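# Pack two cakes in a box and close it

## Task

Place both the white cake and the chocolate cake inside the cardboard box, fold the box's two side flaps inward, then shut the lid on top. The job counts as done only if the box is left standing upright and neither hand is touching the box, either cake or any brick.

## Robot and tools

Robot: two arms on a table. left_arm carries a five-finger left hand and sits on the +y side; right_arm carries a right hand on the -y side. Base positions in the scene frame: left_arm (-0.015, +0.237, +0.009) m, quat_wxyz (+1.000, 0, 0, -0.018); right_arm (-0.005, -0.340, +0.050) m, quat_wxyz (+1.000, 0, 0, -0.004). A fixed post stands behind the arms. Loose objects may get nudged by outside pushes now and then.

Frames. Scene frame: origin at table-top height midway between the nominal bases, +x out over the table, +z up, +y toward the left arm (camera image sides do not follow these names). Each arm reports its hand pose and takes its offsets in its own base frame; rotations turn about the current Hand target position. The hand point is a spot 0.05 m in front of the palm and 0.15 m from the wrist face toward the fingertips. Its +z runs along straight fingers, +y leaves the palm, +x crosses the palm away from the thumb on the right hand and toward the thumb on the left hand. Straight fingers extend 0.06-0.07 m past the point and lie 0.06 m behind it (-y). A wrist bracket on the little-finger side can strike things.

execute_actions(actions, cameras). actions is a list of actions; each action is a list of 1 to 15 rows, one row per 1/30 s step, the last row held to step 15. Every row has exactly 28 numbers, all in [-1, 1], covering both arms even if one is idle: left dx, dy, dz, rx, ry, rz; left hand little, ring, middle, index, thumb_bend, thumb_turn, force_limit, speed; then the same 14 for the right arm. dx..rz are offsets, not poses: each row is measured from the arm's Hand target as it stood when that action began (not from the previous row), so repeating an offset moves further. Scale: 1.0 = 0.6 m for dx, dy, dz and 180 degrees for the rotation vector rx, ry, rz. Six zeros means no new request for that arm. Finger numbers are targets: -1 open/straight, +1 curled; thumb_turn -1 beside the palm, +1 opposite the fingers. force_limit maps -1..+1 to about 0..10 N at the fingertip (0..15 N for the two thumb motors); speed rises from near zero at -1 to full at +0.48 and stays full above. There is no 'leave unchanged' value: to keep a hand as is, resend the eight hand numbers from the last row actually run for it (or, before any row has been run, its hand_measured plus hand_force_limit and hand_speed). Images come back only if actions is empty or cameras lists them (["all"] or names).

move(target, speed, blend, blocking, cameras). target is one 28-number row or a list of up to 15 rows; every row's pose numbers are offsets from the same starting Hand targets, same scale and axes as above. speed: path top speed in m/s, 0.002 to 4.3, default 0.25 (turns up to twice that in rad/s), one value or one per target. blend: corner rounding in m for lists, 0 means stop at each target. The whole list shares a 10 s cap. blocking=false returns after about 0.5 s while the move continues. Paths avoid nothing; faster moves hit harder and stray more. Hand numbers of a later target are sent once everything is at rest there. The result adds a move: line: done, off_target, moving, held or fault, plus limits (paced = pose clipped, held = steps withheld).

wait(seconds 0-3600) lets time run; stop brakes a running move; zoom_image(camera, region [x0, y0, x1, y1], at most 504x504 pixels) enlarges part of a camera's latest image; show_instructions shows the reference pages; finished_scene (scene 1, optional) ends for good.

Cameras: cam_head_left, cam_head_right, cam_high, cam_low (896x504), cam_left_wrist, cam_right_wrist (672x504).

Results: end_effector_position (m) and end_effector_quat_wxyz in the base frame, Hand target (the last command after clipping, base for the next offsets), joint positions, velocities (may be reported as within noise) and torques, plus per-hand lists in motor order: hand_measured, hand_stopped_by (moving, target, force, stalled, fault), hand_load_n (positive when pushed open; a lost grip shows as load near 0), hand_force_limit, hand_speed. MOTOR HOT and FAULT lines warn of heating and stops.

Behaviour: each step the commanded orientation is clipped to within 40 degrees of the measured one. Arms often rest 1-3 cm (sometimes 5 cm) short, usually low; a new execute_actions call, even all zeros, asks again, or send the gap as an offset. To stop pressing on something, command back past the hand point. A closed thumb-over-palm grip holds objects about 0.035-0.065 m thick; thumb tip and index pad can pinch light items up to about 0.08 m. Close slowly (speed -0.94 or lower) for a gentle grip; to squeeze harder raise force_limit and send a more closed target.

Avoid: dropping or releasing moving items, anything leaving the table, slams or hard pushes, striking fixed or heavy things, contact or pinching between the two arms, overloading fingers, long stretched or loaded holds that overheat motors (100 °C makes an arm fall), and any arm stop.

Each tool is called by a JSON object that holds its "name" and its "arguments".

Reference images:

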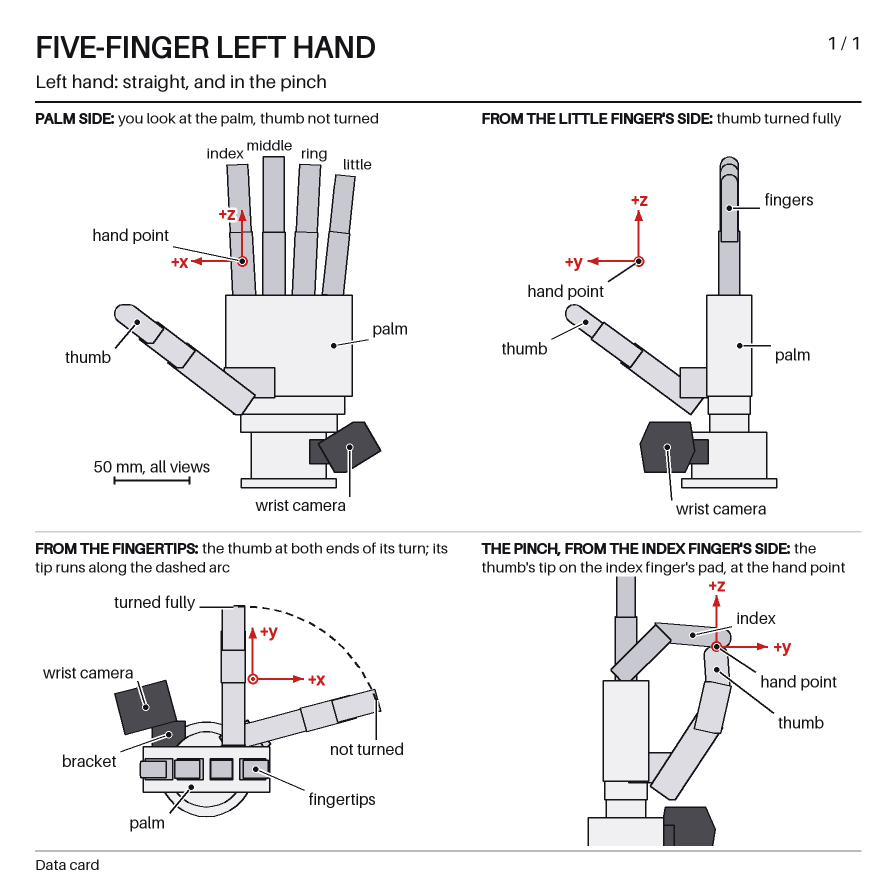

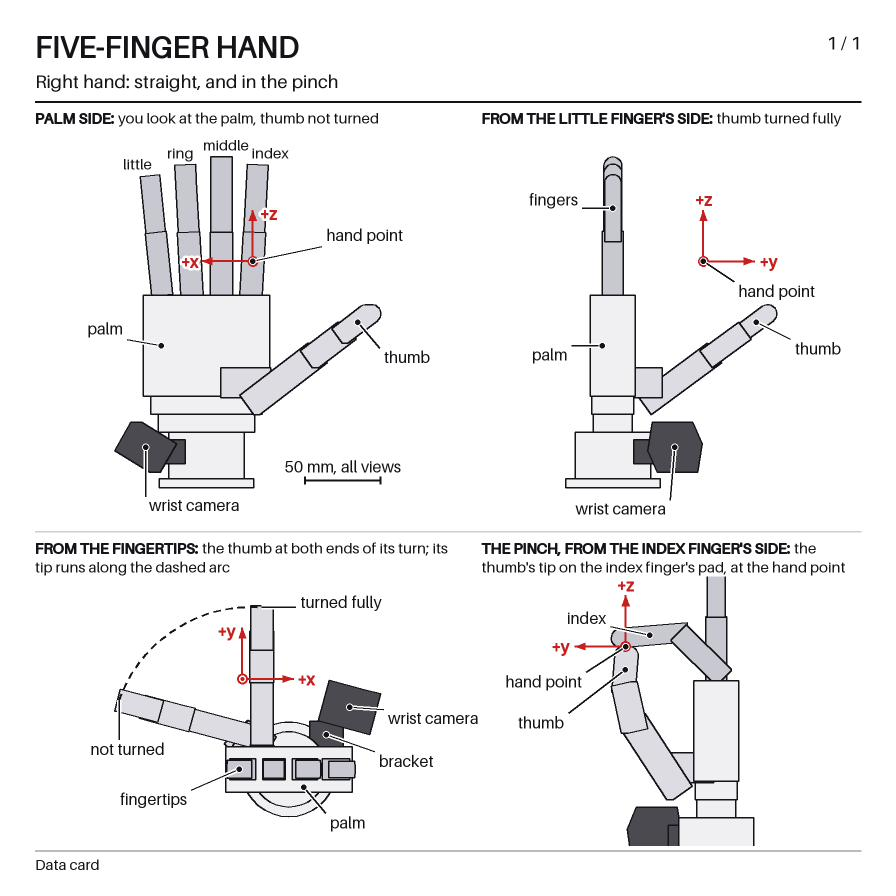

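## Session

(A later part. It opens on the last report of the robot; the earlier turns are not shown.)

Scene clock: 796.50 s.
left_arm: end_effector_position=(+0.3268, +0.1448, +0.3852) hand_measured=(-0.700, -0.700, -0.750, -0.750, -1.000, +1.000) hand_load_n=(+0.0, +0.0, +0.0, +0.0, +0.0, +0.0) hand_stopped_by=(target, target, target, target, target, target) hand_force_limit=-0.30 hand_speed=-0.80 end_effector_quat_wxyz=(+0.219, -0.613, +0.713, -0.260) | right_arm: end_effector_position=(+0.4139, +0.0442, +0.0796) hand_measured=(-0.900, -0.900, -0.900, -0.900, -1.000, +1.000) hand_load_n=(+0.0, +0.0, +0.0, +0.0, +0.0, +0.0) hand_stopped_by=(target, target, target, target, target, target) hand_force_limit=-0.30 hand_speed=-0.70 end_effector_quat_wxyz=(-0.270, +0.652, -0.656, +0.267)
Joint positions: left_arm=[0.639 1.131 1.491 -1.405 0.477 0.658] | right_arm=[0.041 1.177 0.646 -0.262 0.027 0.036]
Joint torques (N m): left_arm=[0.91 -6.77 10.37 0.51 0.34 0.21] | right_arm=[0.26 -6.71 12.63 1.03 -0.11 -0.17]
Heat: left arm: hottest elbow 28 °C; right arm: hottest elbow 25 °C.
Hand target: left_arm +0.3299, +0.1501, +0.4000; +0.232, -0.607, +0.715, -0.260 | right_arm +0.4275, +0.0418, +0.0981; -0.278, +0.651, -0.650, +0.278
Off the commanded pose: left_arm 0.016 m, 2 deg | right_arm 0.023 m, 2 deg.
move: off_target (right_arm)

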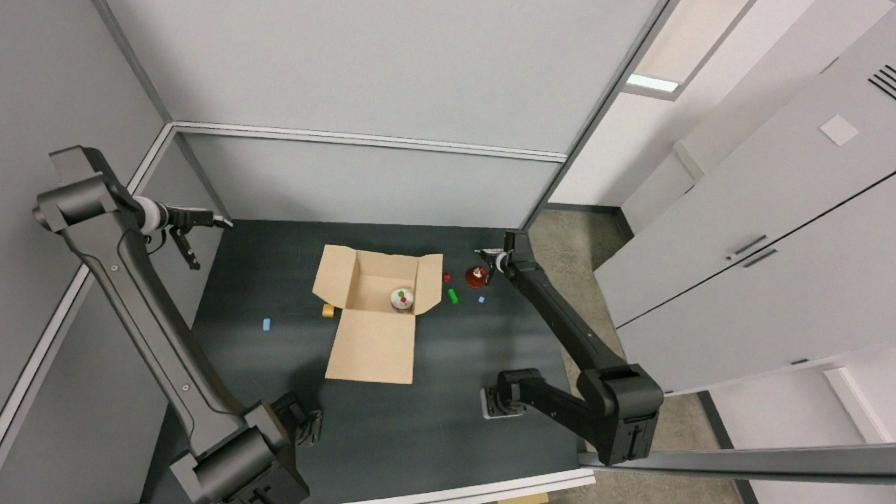

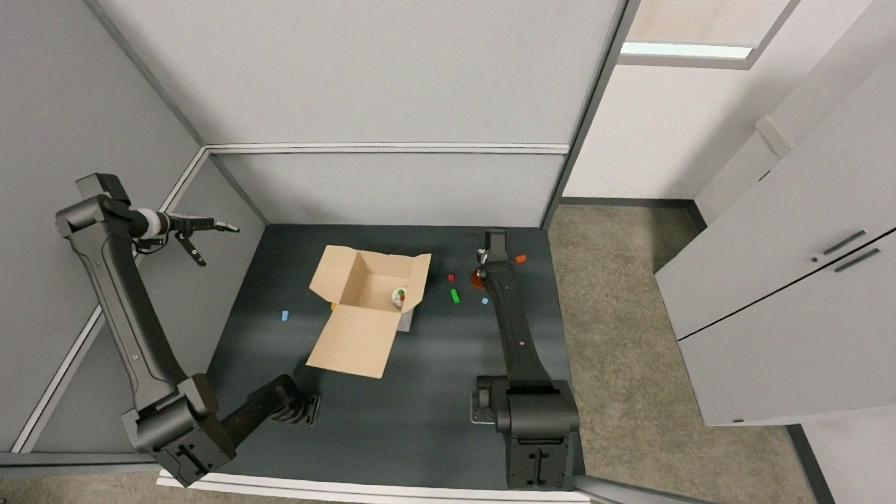

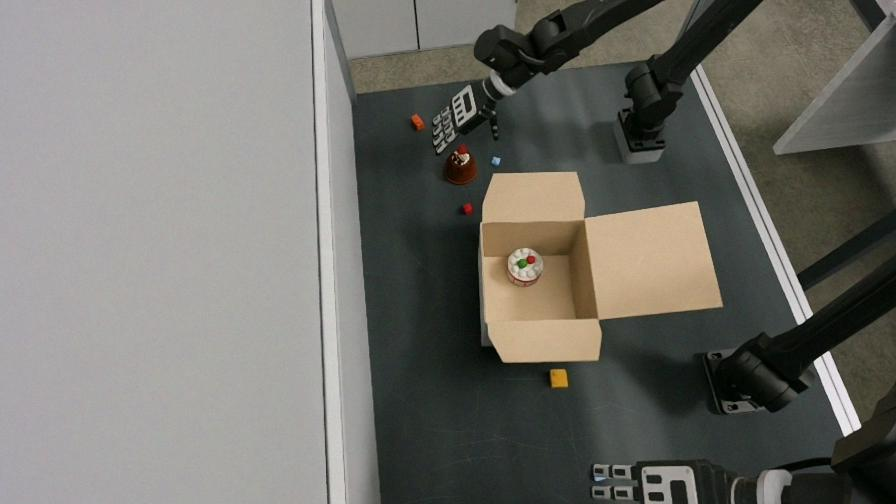

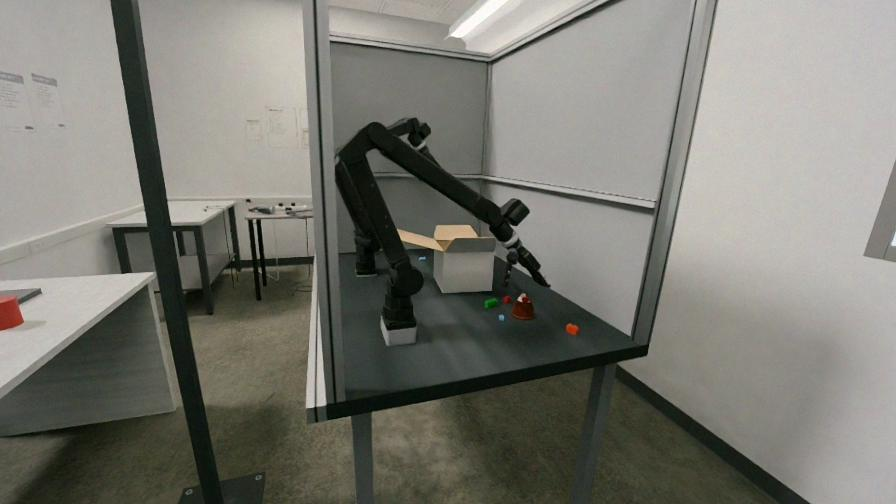

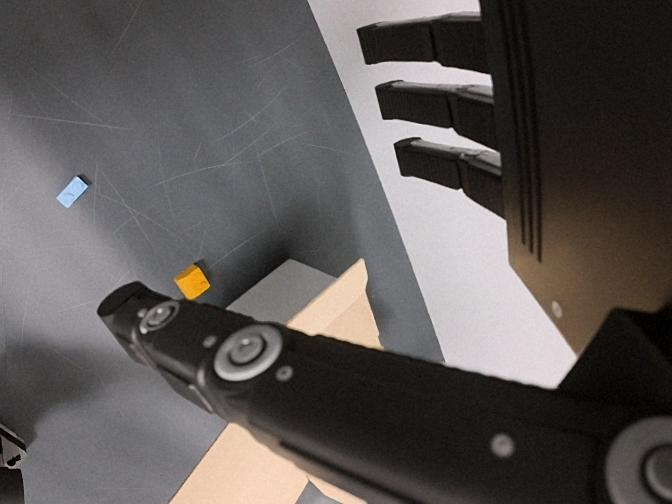

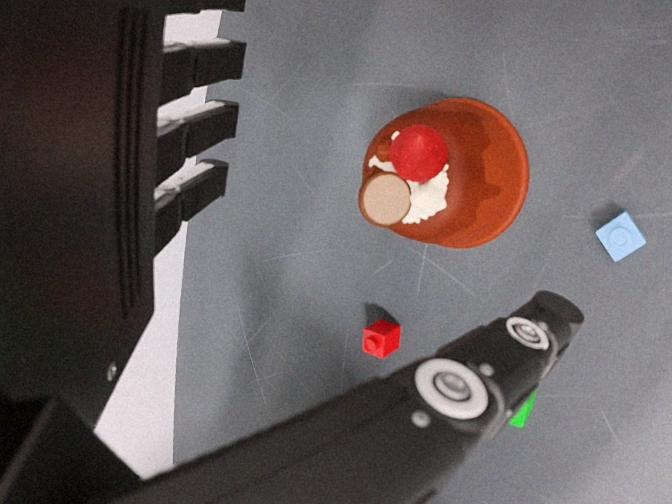

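{"name": "move", "arguments": {"target": [[0,0,0,0,0,0,-0.7,-0.7,-0.75,-0.75,-1,1,-0.3,-0.8,0.018,0.015,-0.12,0,0,0,-0.9,-0.9,-0.9,-0.9,-1,1,-0.3,-0.7]], "speed": 0.08, "cameras": ["cam_low","cam_high","cam_right_wrist"]}}

Scene clock: 811.77 s.
left_arm: end_effector_position=(+0.3268, +0.1448, +0.3852) hand_measured=(-0.700, -0.700, -0.750, -0.750, -1.000, +1.000) hand_load_n=(+0.0, +0.0, +0.0, +0.0, +0.0, +0.0) hand_stopped_by=(target, target, target, target, target, target) hand_force_limit=-0.30 hand_speed=-0.80 end_effector_quat_wxyz=(+0.219, -0.613, +0.713, -0.260) | right_arm: end_effector_position=(+0.4368, +0.0481, +0.0307) hand_measured=(-0.900, -0.900, -0.900, -0.900, -1.000, +1.000) hand_load_n=(+0.0, +0.0, +0.0, +0.0, +0.0, +0.0) hand_stopped_by=(target, target, target, target, target, target) hand_force_limit=-0.30 hand_speed=-0.70 end_effector_quat_wxyz=(-0.277, +0.651, -0.650, +0.277)
Joint positions: left_arm=[0.639 1.131 1.491 -1.405 0.477 0.658] | right_arm=[0.053 1.339 0.609 -0.036 0.038 0.036]
Joint torques (N m): left_arm=[0.73 -6.48 10.48 0.51 0.35 0.16] | right_arm=[1.38 -6.36 8.17 2.52 0.15 0.01]
Heat: left arm: hottest elbow 29 °C; right arm: hottest elbow 26 °C.
Hand target: left_arm +0.3299, +0.1501, +0.4000; +0.232, -0.607, +0.715, -0.260 | right_arm +0.4383, +0.0507, +0.0261; -0.278, +0.651, -0.650, +0.277
Off the commanded pose: left_arm 0.016 m, 2 deg | right_arm 0.005 m, 0 deg.
move: done
Images, in order (width x height): cam_high 896x504, cam_low 896x504, cam_right_wrist 672x504.

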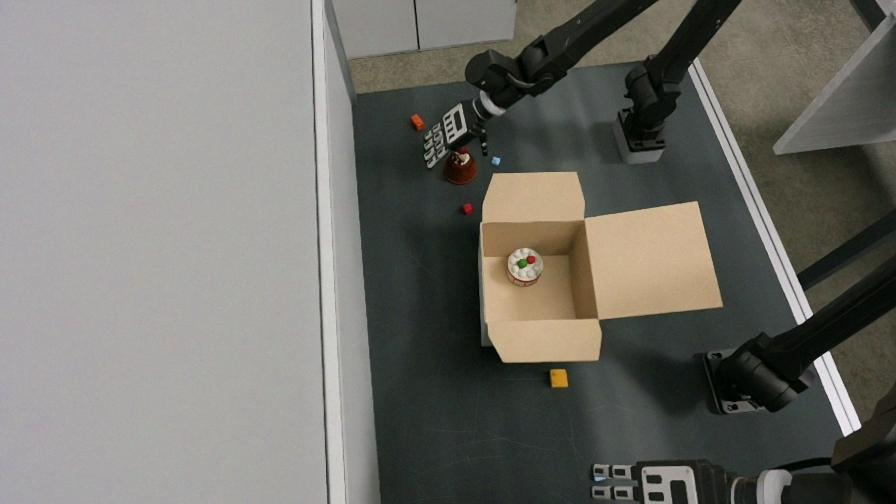

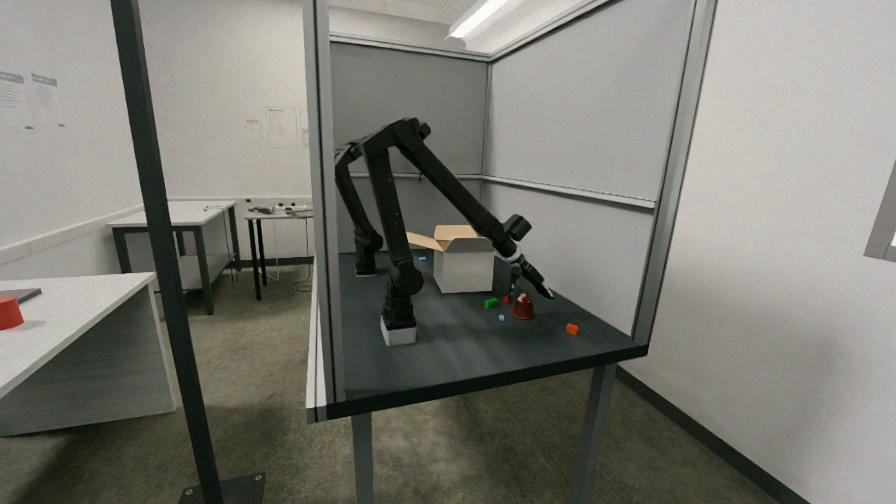

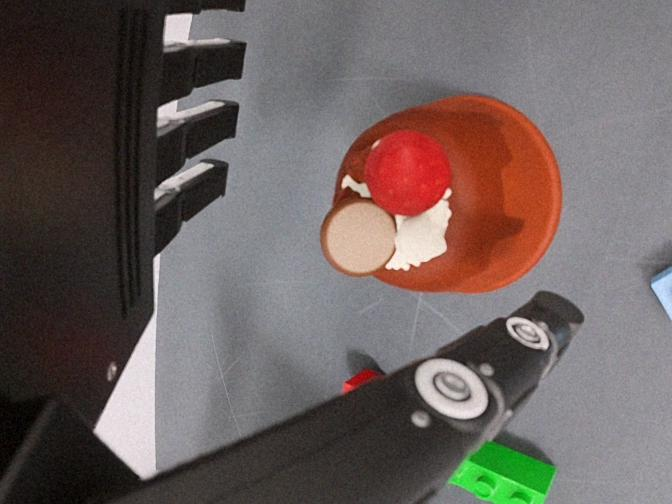

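{"name": "move", "arguments": {"target": [[0,0,0,0,0,0,-0.7,-0.7,-0.75,-0.75,-1,1,-0.3,-0.8,-0.015,0.002,-0.09,0,0,0,-0.9,-0.9,-0.9,-0.9,-1,1,-0.3,-0.7]], "speed": 0.05, "cameras": ["cam_low","cam_high","cam_right_wrist"]}}

{"name": "zoom_image", "arguments": {"camera": "cam_low", "region": [480, 260, 560, 330]}}

Scene clock: 823.50 s.
left_arm: end_effector_position=(+0.3268, +0.1448, +0.3852) hand_measured=(-0.700, -0.700, -0.750, -0.750, -1.000, +1.000) hand_load_n=(-0.5, +0.0, -0.5, +0.0, +0.0, +0.0) hand_stopped_by=(target, target, target, target, target, target) hand_force_limit=-0.30 hand_speed=-0.80 end_effector_quat_wxyz=(+0.219, -0.613, +0.713, -0.260) | right_arm: end_effector_position=(+0.4325, +0.0492, -0.0186) hand_measured=(-0.900, -0.900, -0.900, -0.900, -1.000, +1.000) hand_load_n=(+0.0, +0.0, +0.0, +0.0, +0.0, +0.0) hand_stopped_by=(target, target, target, target, target, target) hand_force_limit=-0.30 hand_speed=-0.70 end_effector_quat_wxyz=(-0.281, +0.650, -0.647, +0.282)
Joint positions: left_arm=[0.639 1.131 1.491 -1.405 0.477 0.658] | right_arm=[0.057 1.464 0.537 0.175 0.042 0.036]
Joint torques (N m): left_arm=[1.26 -7.36 10.41 0.65 0.35 0.23] | right_arm=[1.85 -6.18 6.46 2.5 0.18 0.04]
Heat: left arm: hottest elbow 29 °C; right arm: hottest elbow 26 °C.
Hand target: left_arm +0.3299, +0.1501, +0.4000; +0.232, -0.607, +0.715, -0.260 | right_arm +0.4294, +0.0518, -0.0278; -0.278, +0.651, -0.650, +0.278
Off the commanded pose: left_arm 0.016 m, 2 deg | right_arm 0.010 m, 1 deg.
move: done
Images, in order (width x height): cam_high 896x504, cam_low 896x504, cam_right_wrist 672x504.

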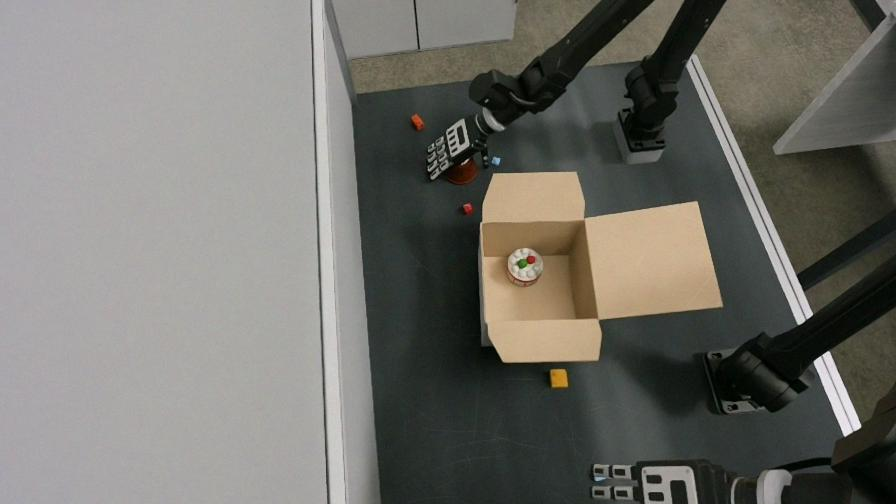

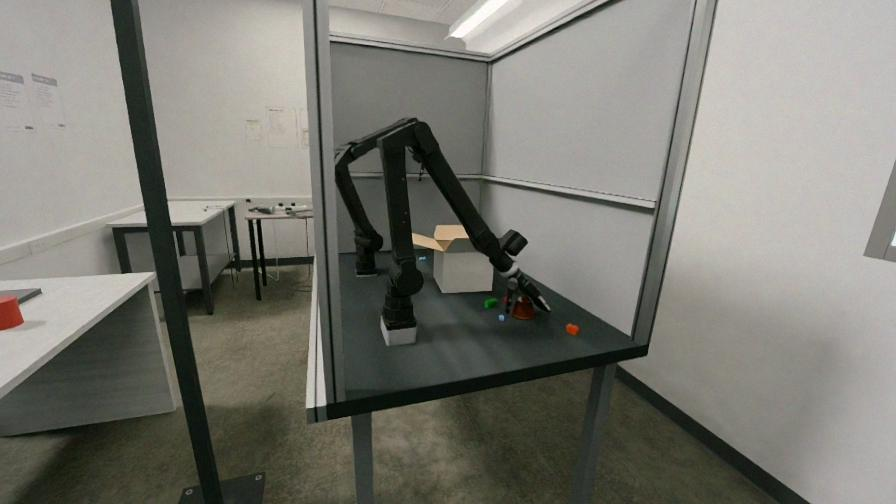

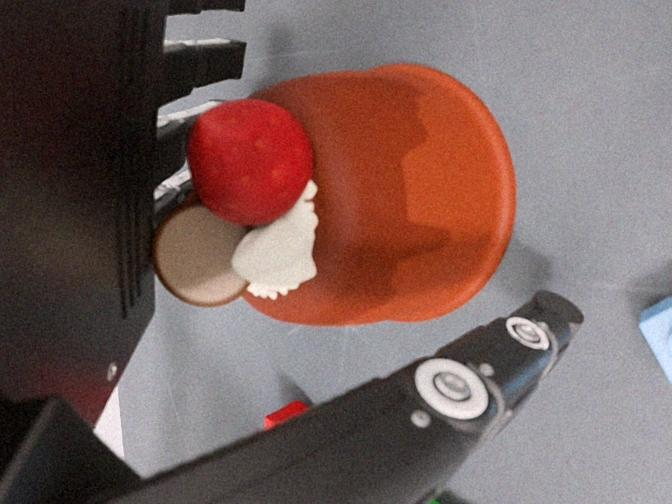

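Scaled by 6.300.

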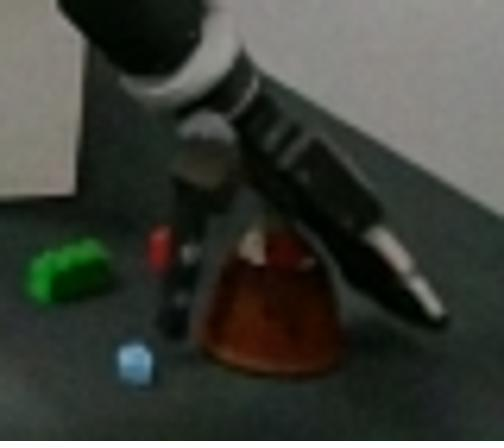

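{"name": "move", "arguments": {"target": [[0,0,0,0,0,0,-0.7,-0.7,-0.75,-0.75,-1,1,-0.3,-0.8,0,0,0,0,0,0,-0.5,-0.5,-0.1,-0.1,-0.6,1,-0.75,-0.9]], "speed": 0.05, "cameras": ["cam_low","cam_right_wrist"]}}

{"name": "zoom_image", "arguments": {"camera": "cam_low", "region": [480, 260, 560, 330]}}

Scene clock: 832.23 s.
left_arm: end_effector_position=(+0.3268, +0.1448, +0.3852) hand_measured=(-0.700, -0.700, -0.750, -0.750, -1.000, +1.000) hand_load_n=(+0.0, +0.0, +0.0, +0.0, +0.0, +0.0) hand_stopped_by=(target, target, target, target, target, target) hand_force_limit=-0.30 hand_speed=-0.80 end_effector_quat_wxyz=(+0.219, -0.613, +0.713, -0.260) | right_arm: end_effector_position=(+0.4343, +0.0494, -0.0174) hand_measured=(-0.500, -0.500, -0.510, -0.360, -0.714, +1.000) hand_load_n=(+0.0, +0.0, +1.0, +2.0, +2.0, +0.0) hand_stopped_by=(target, target, force, force, force, target) hand_force_limit=-0.75 hand_speed=-0.90 end_effector_quat_wxyz=(-0.284, +0.649, -0.646, +0.285)
Joint positions: left_arm=[0.639 1.131 1.491 -1.405 0.477 0.658] | right_arm=[0.058 1.464 0.537 0.183 0.042 0.036]
Joint torques (N m): left_arm=[1.2 -7.88 10.65 0.8 0.32 0.16] | right_arm=[1.38 -6.18 6.46 2.15 0.18 0.06]
Heat: left arm: hottest elbow 29 °C; right arm: hottest elbow 26 °C.
Hand target: left_arm +0.3299, +0.1501, +0.4000; +0.232, -0.607, +0.715, -0.260 | right_arm +0.4294, +0.0519, -0.0278; -0.278, +0.651, -0.650, +0.278
Off the commanded pose: left_arm 0.016 m, 2 deg | right_arm 0.012 m, 1 deg.
move: done

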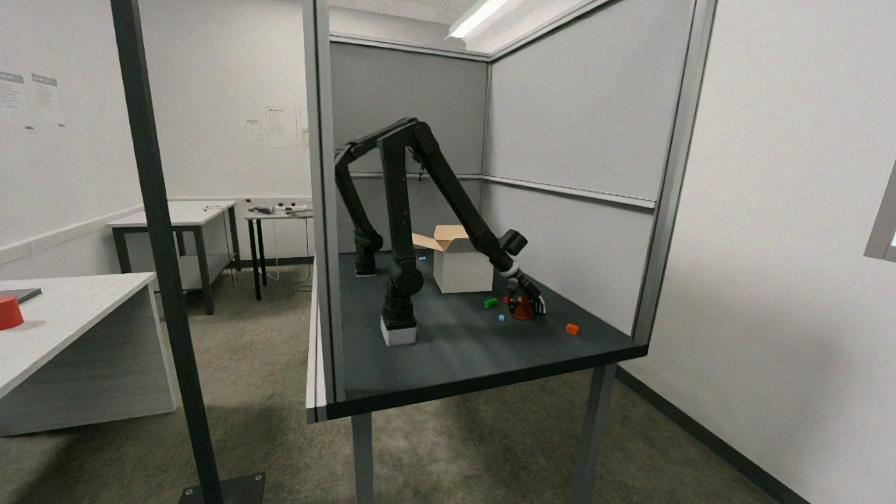

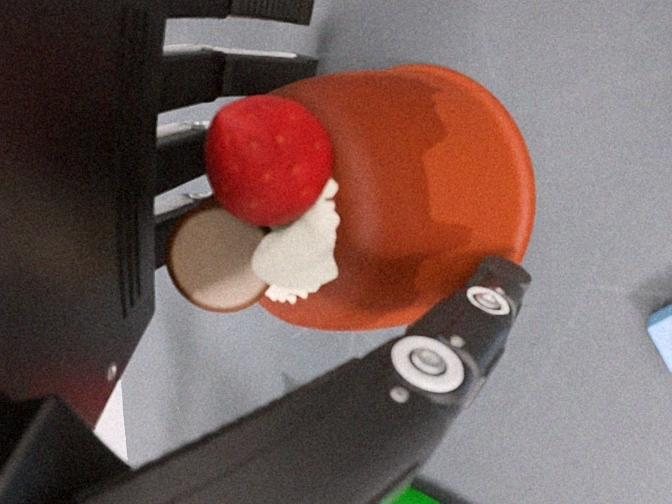

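Scaled by 6.300.

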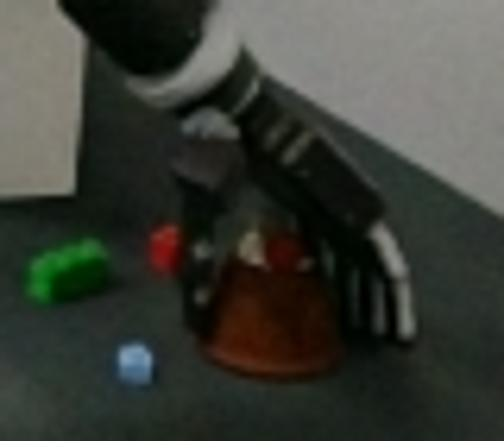

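{"name": "move", "arguments": {"target": [[0,0,0,0,0,0,-0.7,-0.7,-0.75,-0.75,-1,1,-0.3,-0.8,0,0,0,0,0,0,-0.5,-0.5,0.05,0.05,-0.4,1,-0.2,-0.92]], "speed": 0.05, "cameras": ["cam_right_wrist"]}}

Scene clock: 837.27 s.
left_arm: end_effector_position=(+0.3268, +0.1448, +0.3852) hand_measured=(-0.700, -0.700, -0.750, -0.750, -1.000, +1.000) hand_load_n=(+0.0, +0.0, +0.0, +0.0, +0.0, +0.0) hand_stopped_by=(target, target, target, target, target, target) hand_force_limit=-0.30 hand_speed=-0.80 end_effector_quat_wxyz=(+0.219, -0.613, +0.713, -0.260) | right_arm: end_effector_position=(+0.4355, +0.0494, -0.0165) hand_measured=(-0.500, -0.500, -0.414, -0.340, -0.678, +1.000) hand_load_n=(+0.0, +0.0, +4.5, +4.5, +6.5, -0.5) hand_stopped_by=(target, target, force, force, force, target) hand_force_limit=-0.20 hand_speed=-0.92 end_effector_quat_wxyz=(-0.286, +0.648, -0.646, +0.286)
Joint positions: left_arm=[0.639 1.131 1.491 -1.405 0.477 0.658] | right_arm=[0.058 1.464 0.537 0.188 0.042 0.036]
Joint torques (N m): left_arm=[0.56 -7.71 10.29 0.62 0.36 0.22] | right_arm=[1.44 -6.42 6.45 1.96 0.17 0.06]
Heat: left arm: hottest elbow 29 °C; right arm: hottest elbow 26 °C.
Hand target: left_arm +0.3299, +0.1501, +0.4000; +0.232, -0.607, +0.715, -0.260 | right_arm +0.4294, +0.0519, -0.0278; -0.278, +0.651, -0.650, +0.278
Off the commanded pose: left_arm 0.016 m, 2 deg | right_arm 0.013 m, 1 deg.
move: done

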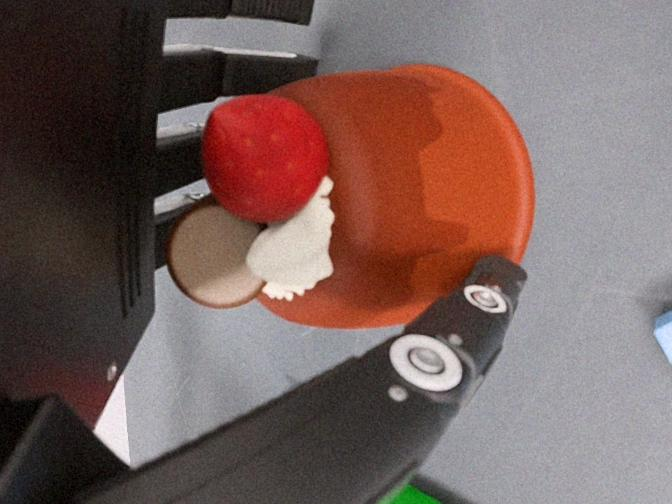

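{"name": "move", "arguments": {"target": [[0,0,0,0,0,0,-0.7,-0.7,-0.75,-0.75,-1,1,-0.3,-0.8,0.01,0,0.14,0,0,0,-0.5,-0.5,0.05,0.05,-0.4,1,-0.2,-0.92]], "speed": 0.12, "cameras": ["cam_low","cam_right_wrist","cam_head_right"]}}

{"name": "zoom_image", "arguments": {"camera": "cam_low", "region": [480, 240, 560, 310]}}

Scene clock: 842.27 s.
left_arm: end_effector_position=(+0.3268, +0.1448, +0.3852) hand_measured=(-0.700, -0.700, -0.750, -0.750, -1.000, +1.000) hand_load_n=(+0.0, +0.0, +0.0, -0.5, +0.0, +0.0) hand_stopped_by=(target, target, target, target, target, target) hand_force_limit=-0.30 hand_speed=-0.80 end_effector_quat_wxyz=(+0.219, -0.613, +0.713, -0.260) | right_arm: end_effector_position=(+0.4200, +0.0485, +0.0382) hand_measured=(-0.500, -0.500, -0.414, -0.340, -0.678, +1.000) hand_load_n=(+0.0, +0.5, +3.5, +4.5, +6.5, +0.0) hand_stopped_by=(target, target, force, force, force, target) hand_force_limit=-0.20 hand_speed=-0.92 end_effector_quat_wxyz=(-0.266, +0.656, -0.653, +0.268)
Joint positions: left_arm=[0.639 1.131 1.491 -1.405 0.477 0.658] | right_arm=[0.058 1.283 0.601 -0.116 0.042 0.036]
Joint torques (N m): left_arm=[1.26 -7 10.58 0.68 0.33 0.2] | right_arm=[1.03 -7.18 11.56 1.25 0.11 0.05]
Heat: left arm: hottest elbow 29 °C; right arm: hottest elbow 26 °C.
Hand target: left_arm +0.3299, +0.1501, +0.4000; +0.232, -0.607, +0.715, -0.260 | right_arm +0.4353, +0.0519, +0.0562; -0.278, +0.651, -0.650, +0.278
Off the commanded pose: left_arm 0.016 m, 2 deg | right_arm 0.024 m, 2 deg.
move: off_target (right_arm)
Images, in order (width x height): cam_head_right 896x504, cam_low 896x504, cam_right_wrist 672x504.

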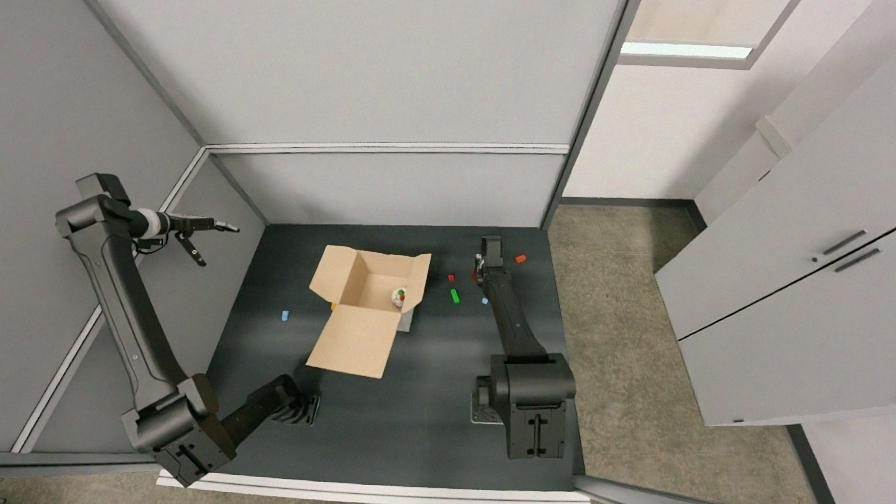

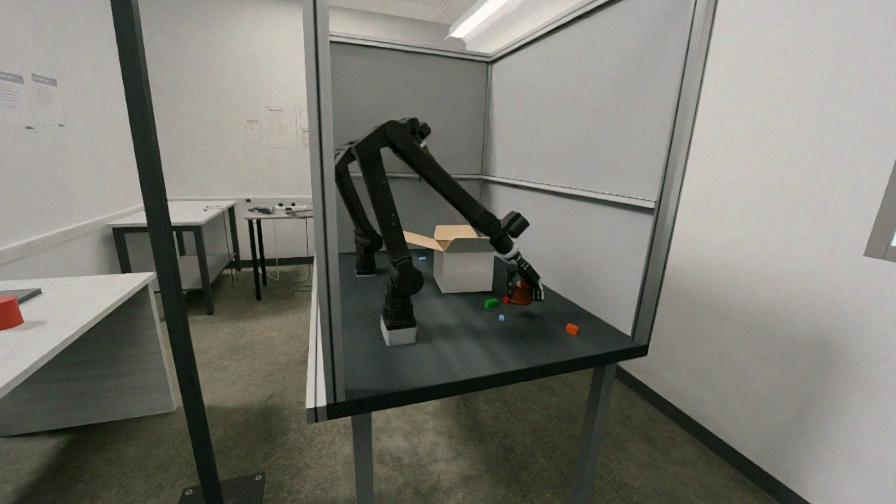

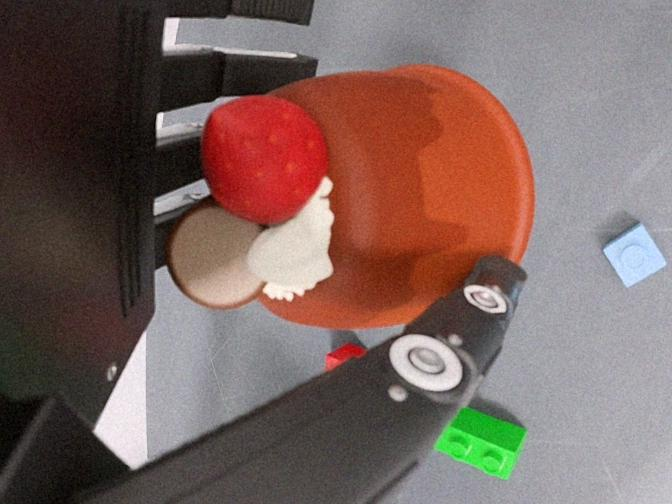

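Scaled by 6.300.

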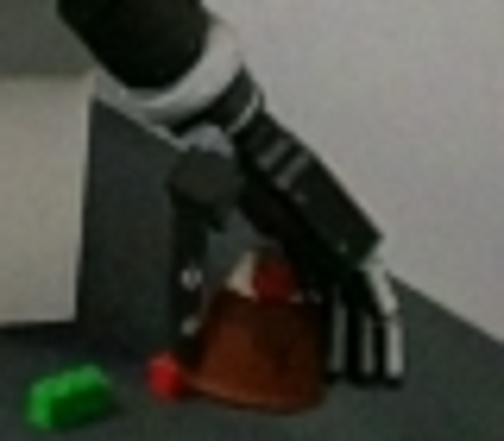

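{"name": "move", "arguments": {"target": [[0,0,0,0,0,0,-0.7,-0.7,-0.75,-0.75,-1,1,-0.3,-0.8,0,0,0.408,0,0,0,-0.5,-0.5,0.05,0.05,-0.4,1,-0.2,-0.92],[0,0,0,0,0,0,-0.7,-0.7,-0.75,-0.75,-1,1,-0.3,-0.8,-0.122,0.605,0.408,0,0,-0.053,-0.5,-0.5,0.05,0.05,-0.4,1,-0.2,-0.92]], "speed": 0.12, "cameras": ["all"]}}

{"name": "zoom_image", "arguments": {"camera": "cam_high", "region": [440, 130, 740, 400]}}

Scene clock: 865.70 s.
left_arm: end_effector_position=(+0.3268, +0.1448, +0.3852) hand_measured=(-0.700, -0.700, -0.750, -0.750, -1.000, +1.000) hand_load_n=(+0.0, +0.0, +0.0, +0.0, +0.0, +0.0) hand_stopped_by=(target, target, target, target, target, target) hand_force_limit=-0.30 hand_speed=-0.80 end_effector_quat_wxyz=(+0.219, -0.613, +0.713, -0.260) | right_arm: end_effector_position=(+0.3552, +0.4054, +0.2864) hand_measured=(-0.500, -0.500, -0.414, -0.340, -0.678, +1.000) hand_load_n=(+0.0, -0.5, +3.5, +4.0, +6.5, +0.0) hand_stopped_by=(target, target, force, force, force, target) hand_force_limit=-0.20 hand_speed=-0.92 end_effector_quat_wxyz=(+0.243, -0.604, +0.696, -0.302)
Joint positions: left_arm=[0.639 1.131 1.491 -1.405 0.477 0.658] | right_arm=[0.996 1.497 1.555 -1.254 0.72 0.996]
Joint torques (N m): left_arm=[0.79 -7.88 10.36 0.76 0.37 0.19] | right_arm=[0.85 -10.4 14.05 0.36 0.76 0.09]
Heat: left arm: hottest elbow 29 °C; right arm: hottest elbow 27 °C.
Hand target: left_arm +0.3299, +0.1501, +0.4000; +0.232, -0.607, +0.715, -0.260 | right_arm +0.3621, +0.4148, +0.3011; +0.254, -0.594, +0.702, -0.300
Off the commanded pose: left_arm 0.016 m, 2 deg | right_arm 0.019 m, 2 deg.
move: off_target (right_arm)

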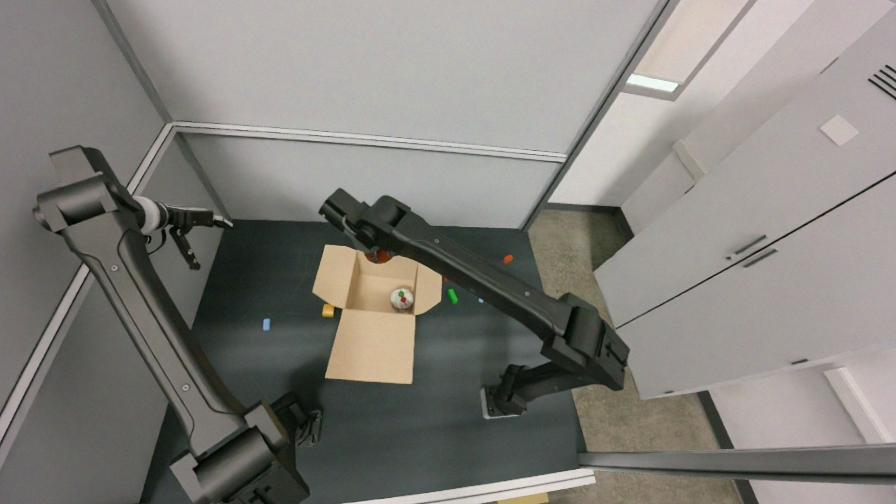

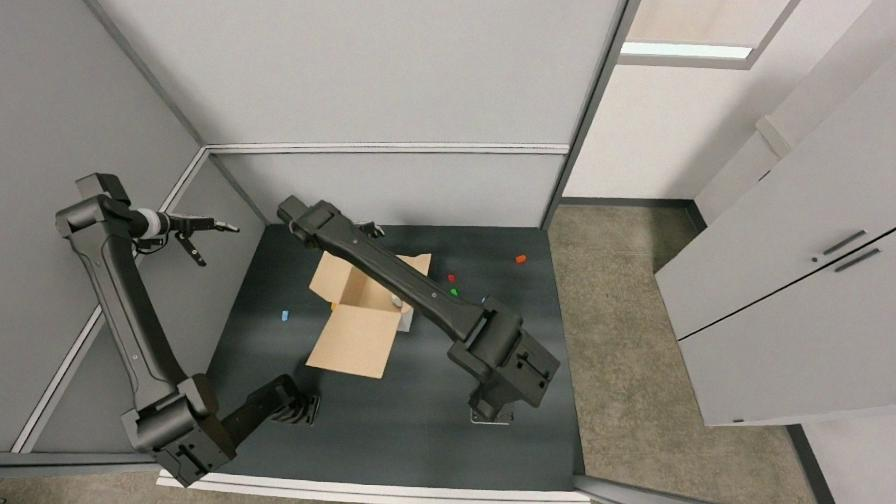

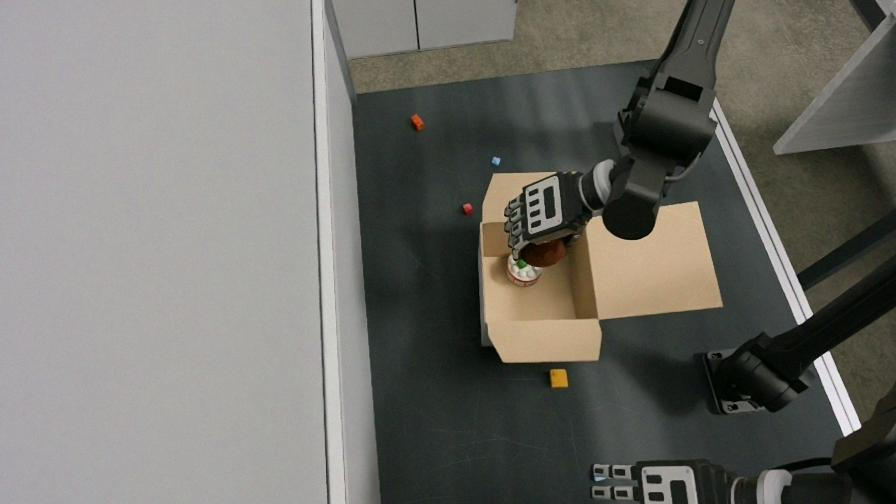

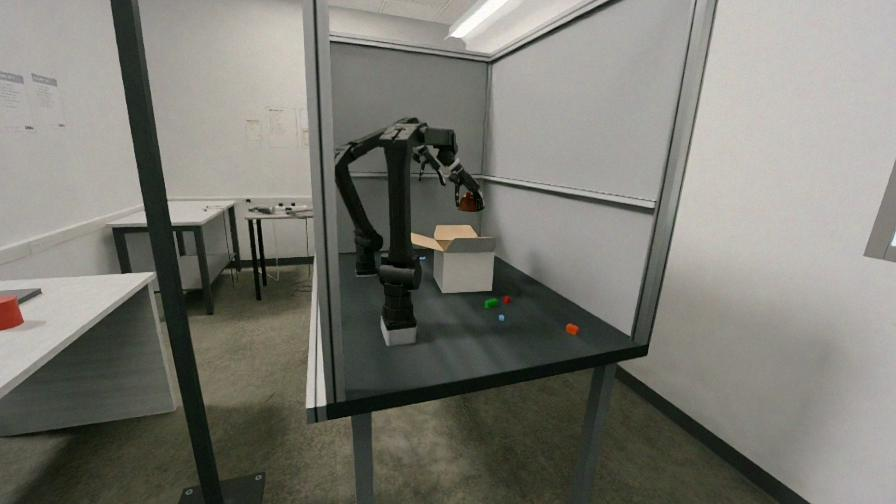

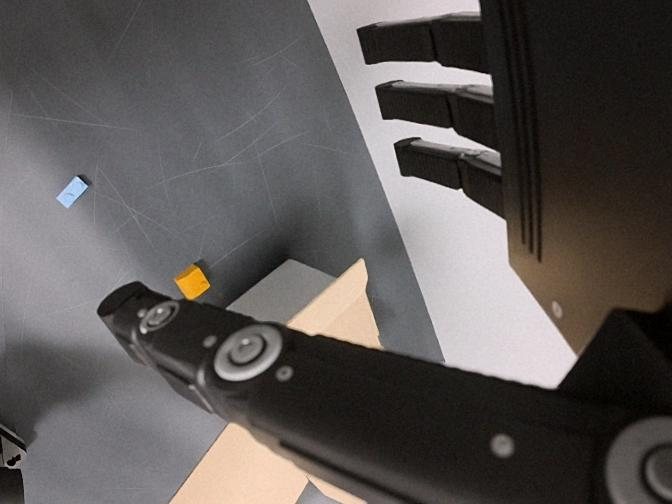

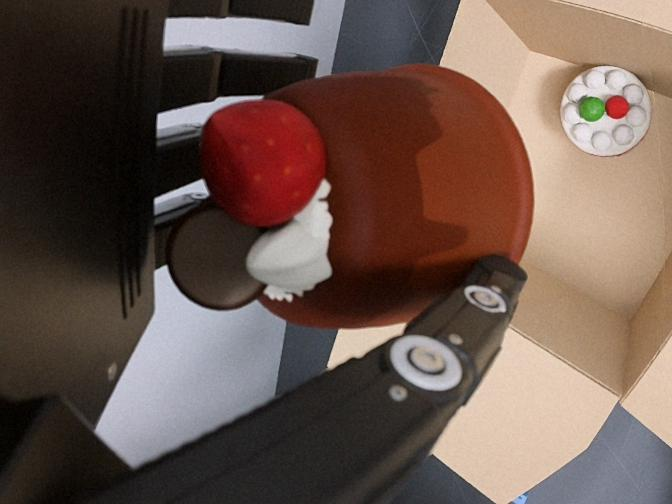

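Scaled by 1.680.

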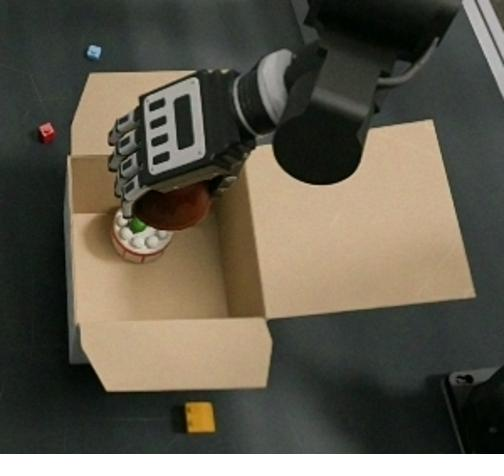

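{"name": "move", "arguments": {"target": [[0,0,0,0,0,0,-0.7,-0.7,-0.75,-0.75,-1,1,-0.3,-0.8,0,-0.006,-0.25,0,-0.008,0,-0.5,-0.5,0.05,0.05,-0.4,1,-0.2,-0.92]], "speed": 0.08, "cameras": ["cam_high","cam_right_wrist","cam_head_right","cam_head_left"]}}

{"name": "zoom_image", "arguments": {"camera": "cam_high", "region": [440, 130, 740, 400]}}

{"name": "zoom_image", "arguments": {"camera": "cam_head_left", "region": [290, 200, 460, 360]}}

Scene clock: 908.30 s.
left_arm: end_effector_position=(+0.3268, +0.1448, +0.3852) hand_measured=(-0.700, -0.700, -0.750, -0.750, -1.000, +1.000) hand_load_n=(+0.0, -0.5, +0.0, +0.0, +0.0, +0.0) hand_stopped_by=(target, target, target, target, target, target) hand_force_limit=-0.30 hand_speed=-0.80 end_effector_quat_wxyz=(+0.219, -0.613, +0.713, -0.260) | right_arm: end_effector_position=(+0.3600, +0.4055, +0.1557) hand_measured=(-0.500, -0.500, -0.414, -0.340, -0.678, +1.000) hand_load_n=(+0.0, +0.0, +3.5, +4.0, +6.5, +0.0) hand_stopped_by=(target, target, force, force, force, target) hand_force_limit=-0.20 hand_speed=-0.92 end_effector_quat_wxyz=(+0.259, -0.593, +0.698, -0.307)
Joint positions: left_arm=[0.639 1.131 1.491 -1.405 0.477 0.658] | right_arm=[0.996 1.527 1.228 -0.865 0.741 0.997]
Joint torques (N m): left_arm=[0.85 -6.83 10.62 0.7 0.38 0.19] | right_arm=[1.26 -10.4 9.74 1.69 0.76 0.05]
Heat: left arm: hottest elbow 29 °C; right arm: hottest elbow 28 °C.
Hand target: left_arm +0.3299, +0.1501, +0.4000; +0.232, -0.607, +0.715, -0.260 | right_arm +0.3621, +0.4113, +0.1510; +0.263, -0.591, +0.698, -0.307
Off the commanded pose: left_arm 0.016 m, 2 deg | right_arm 0.008 m, 1 deg.
move: done
Images, in order (width x height): cam_head_left 896x504, cam_head_right 896x504, cam_high 896x504, cam_right_wrist 672x504.

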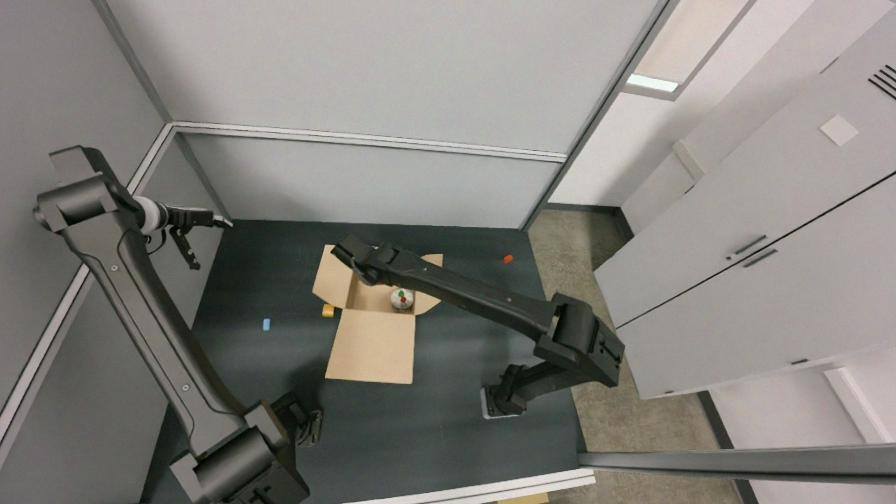

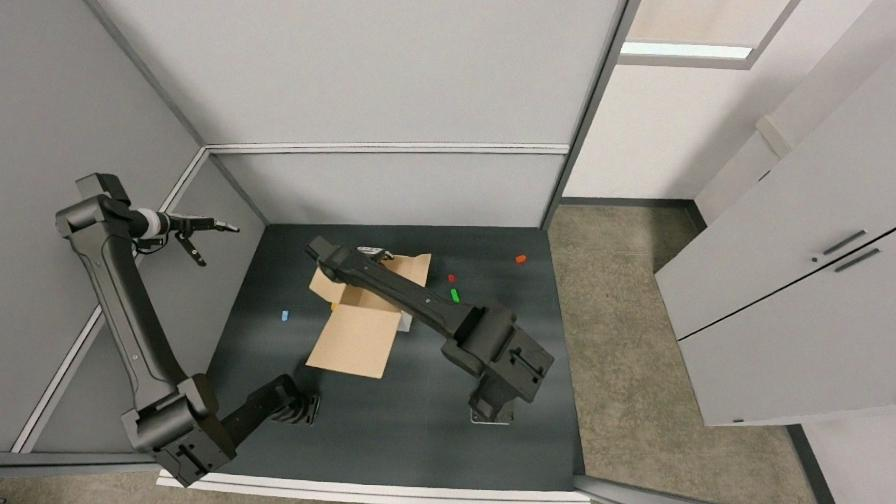

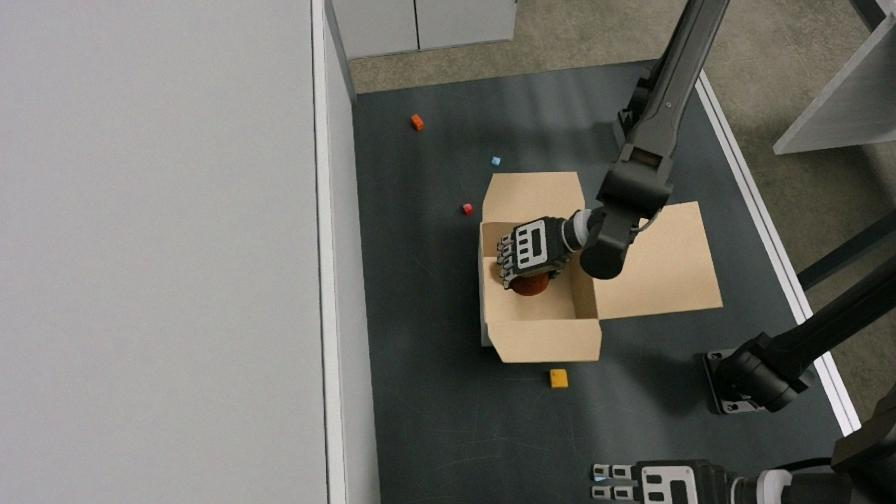

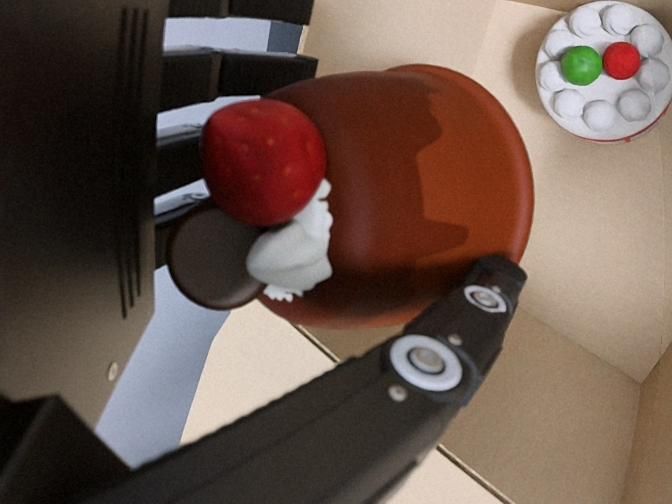

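Scaled by 1.680.

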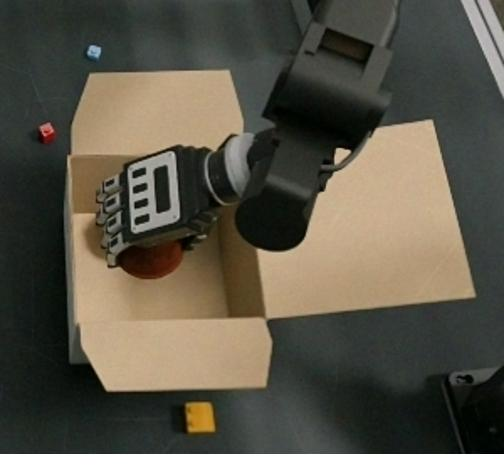

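Scaled by 2.965.

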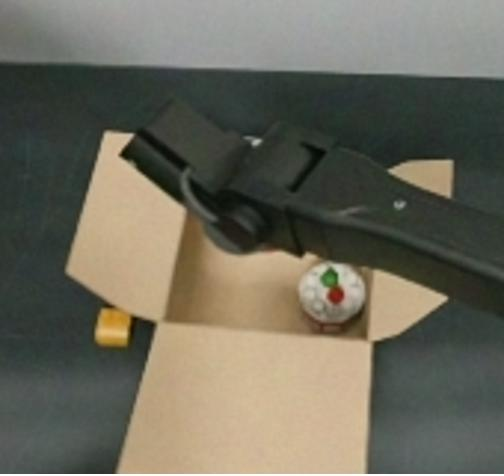

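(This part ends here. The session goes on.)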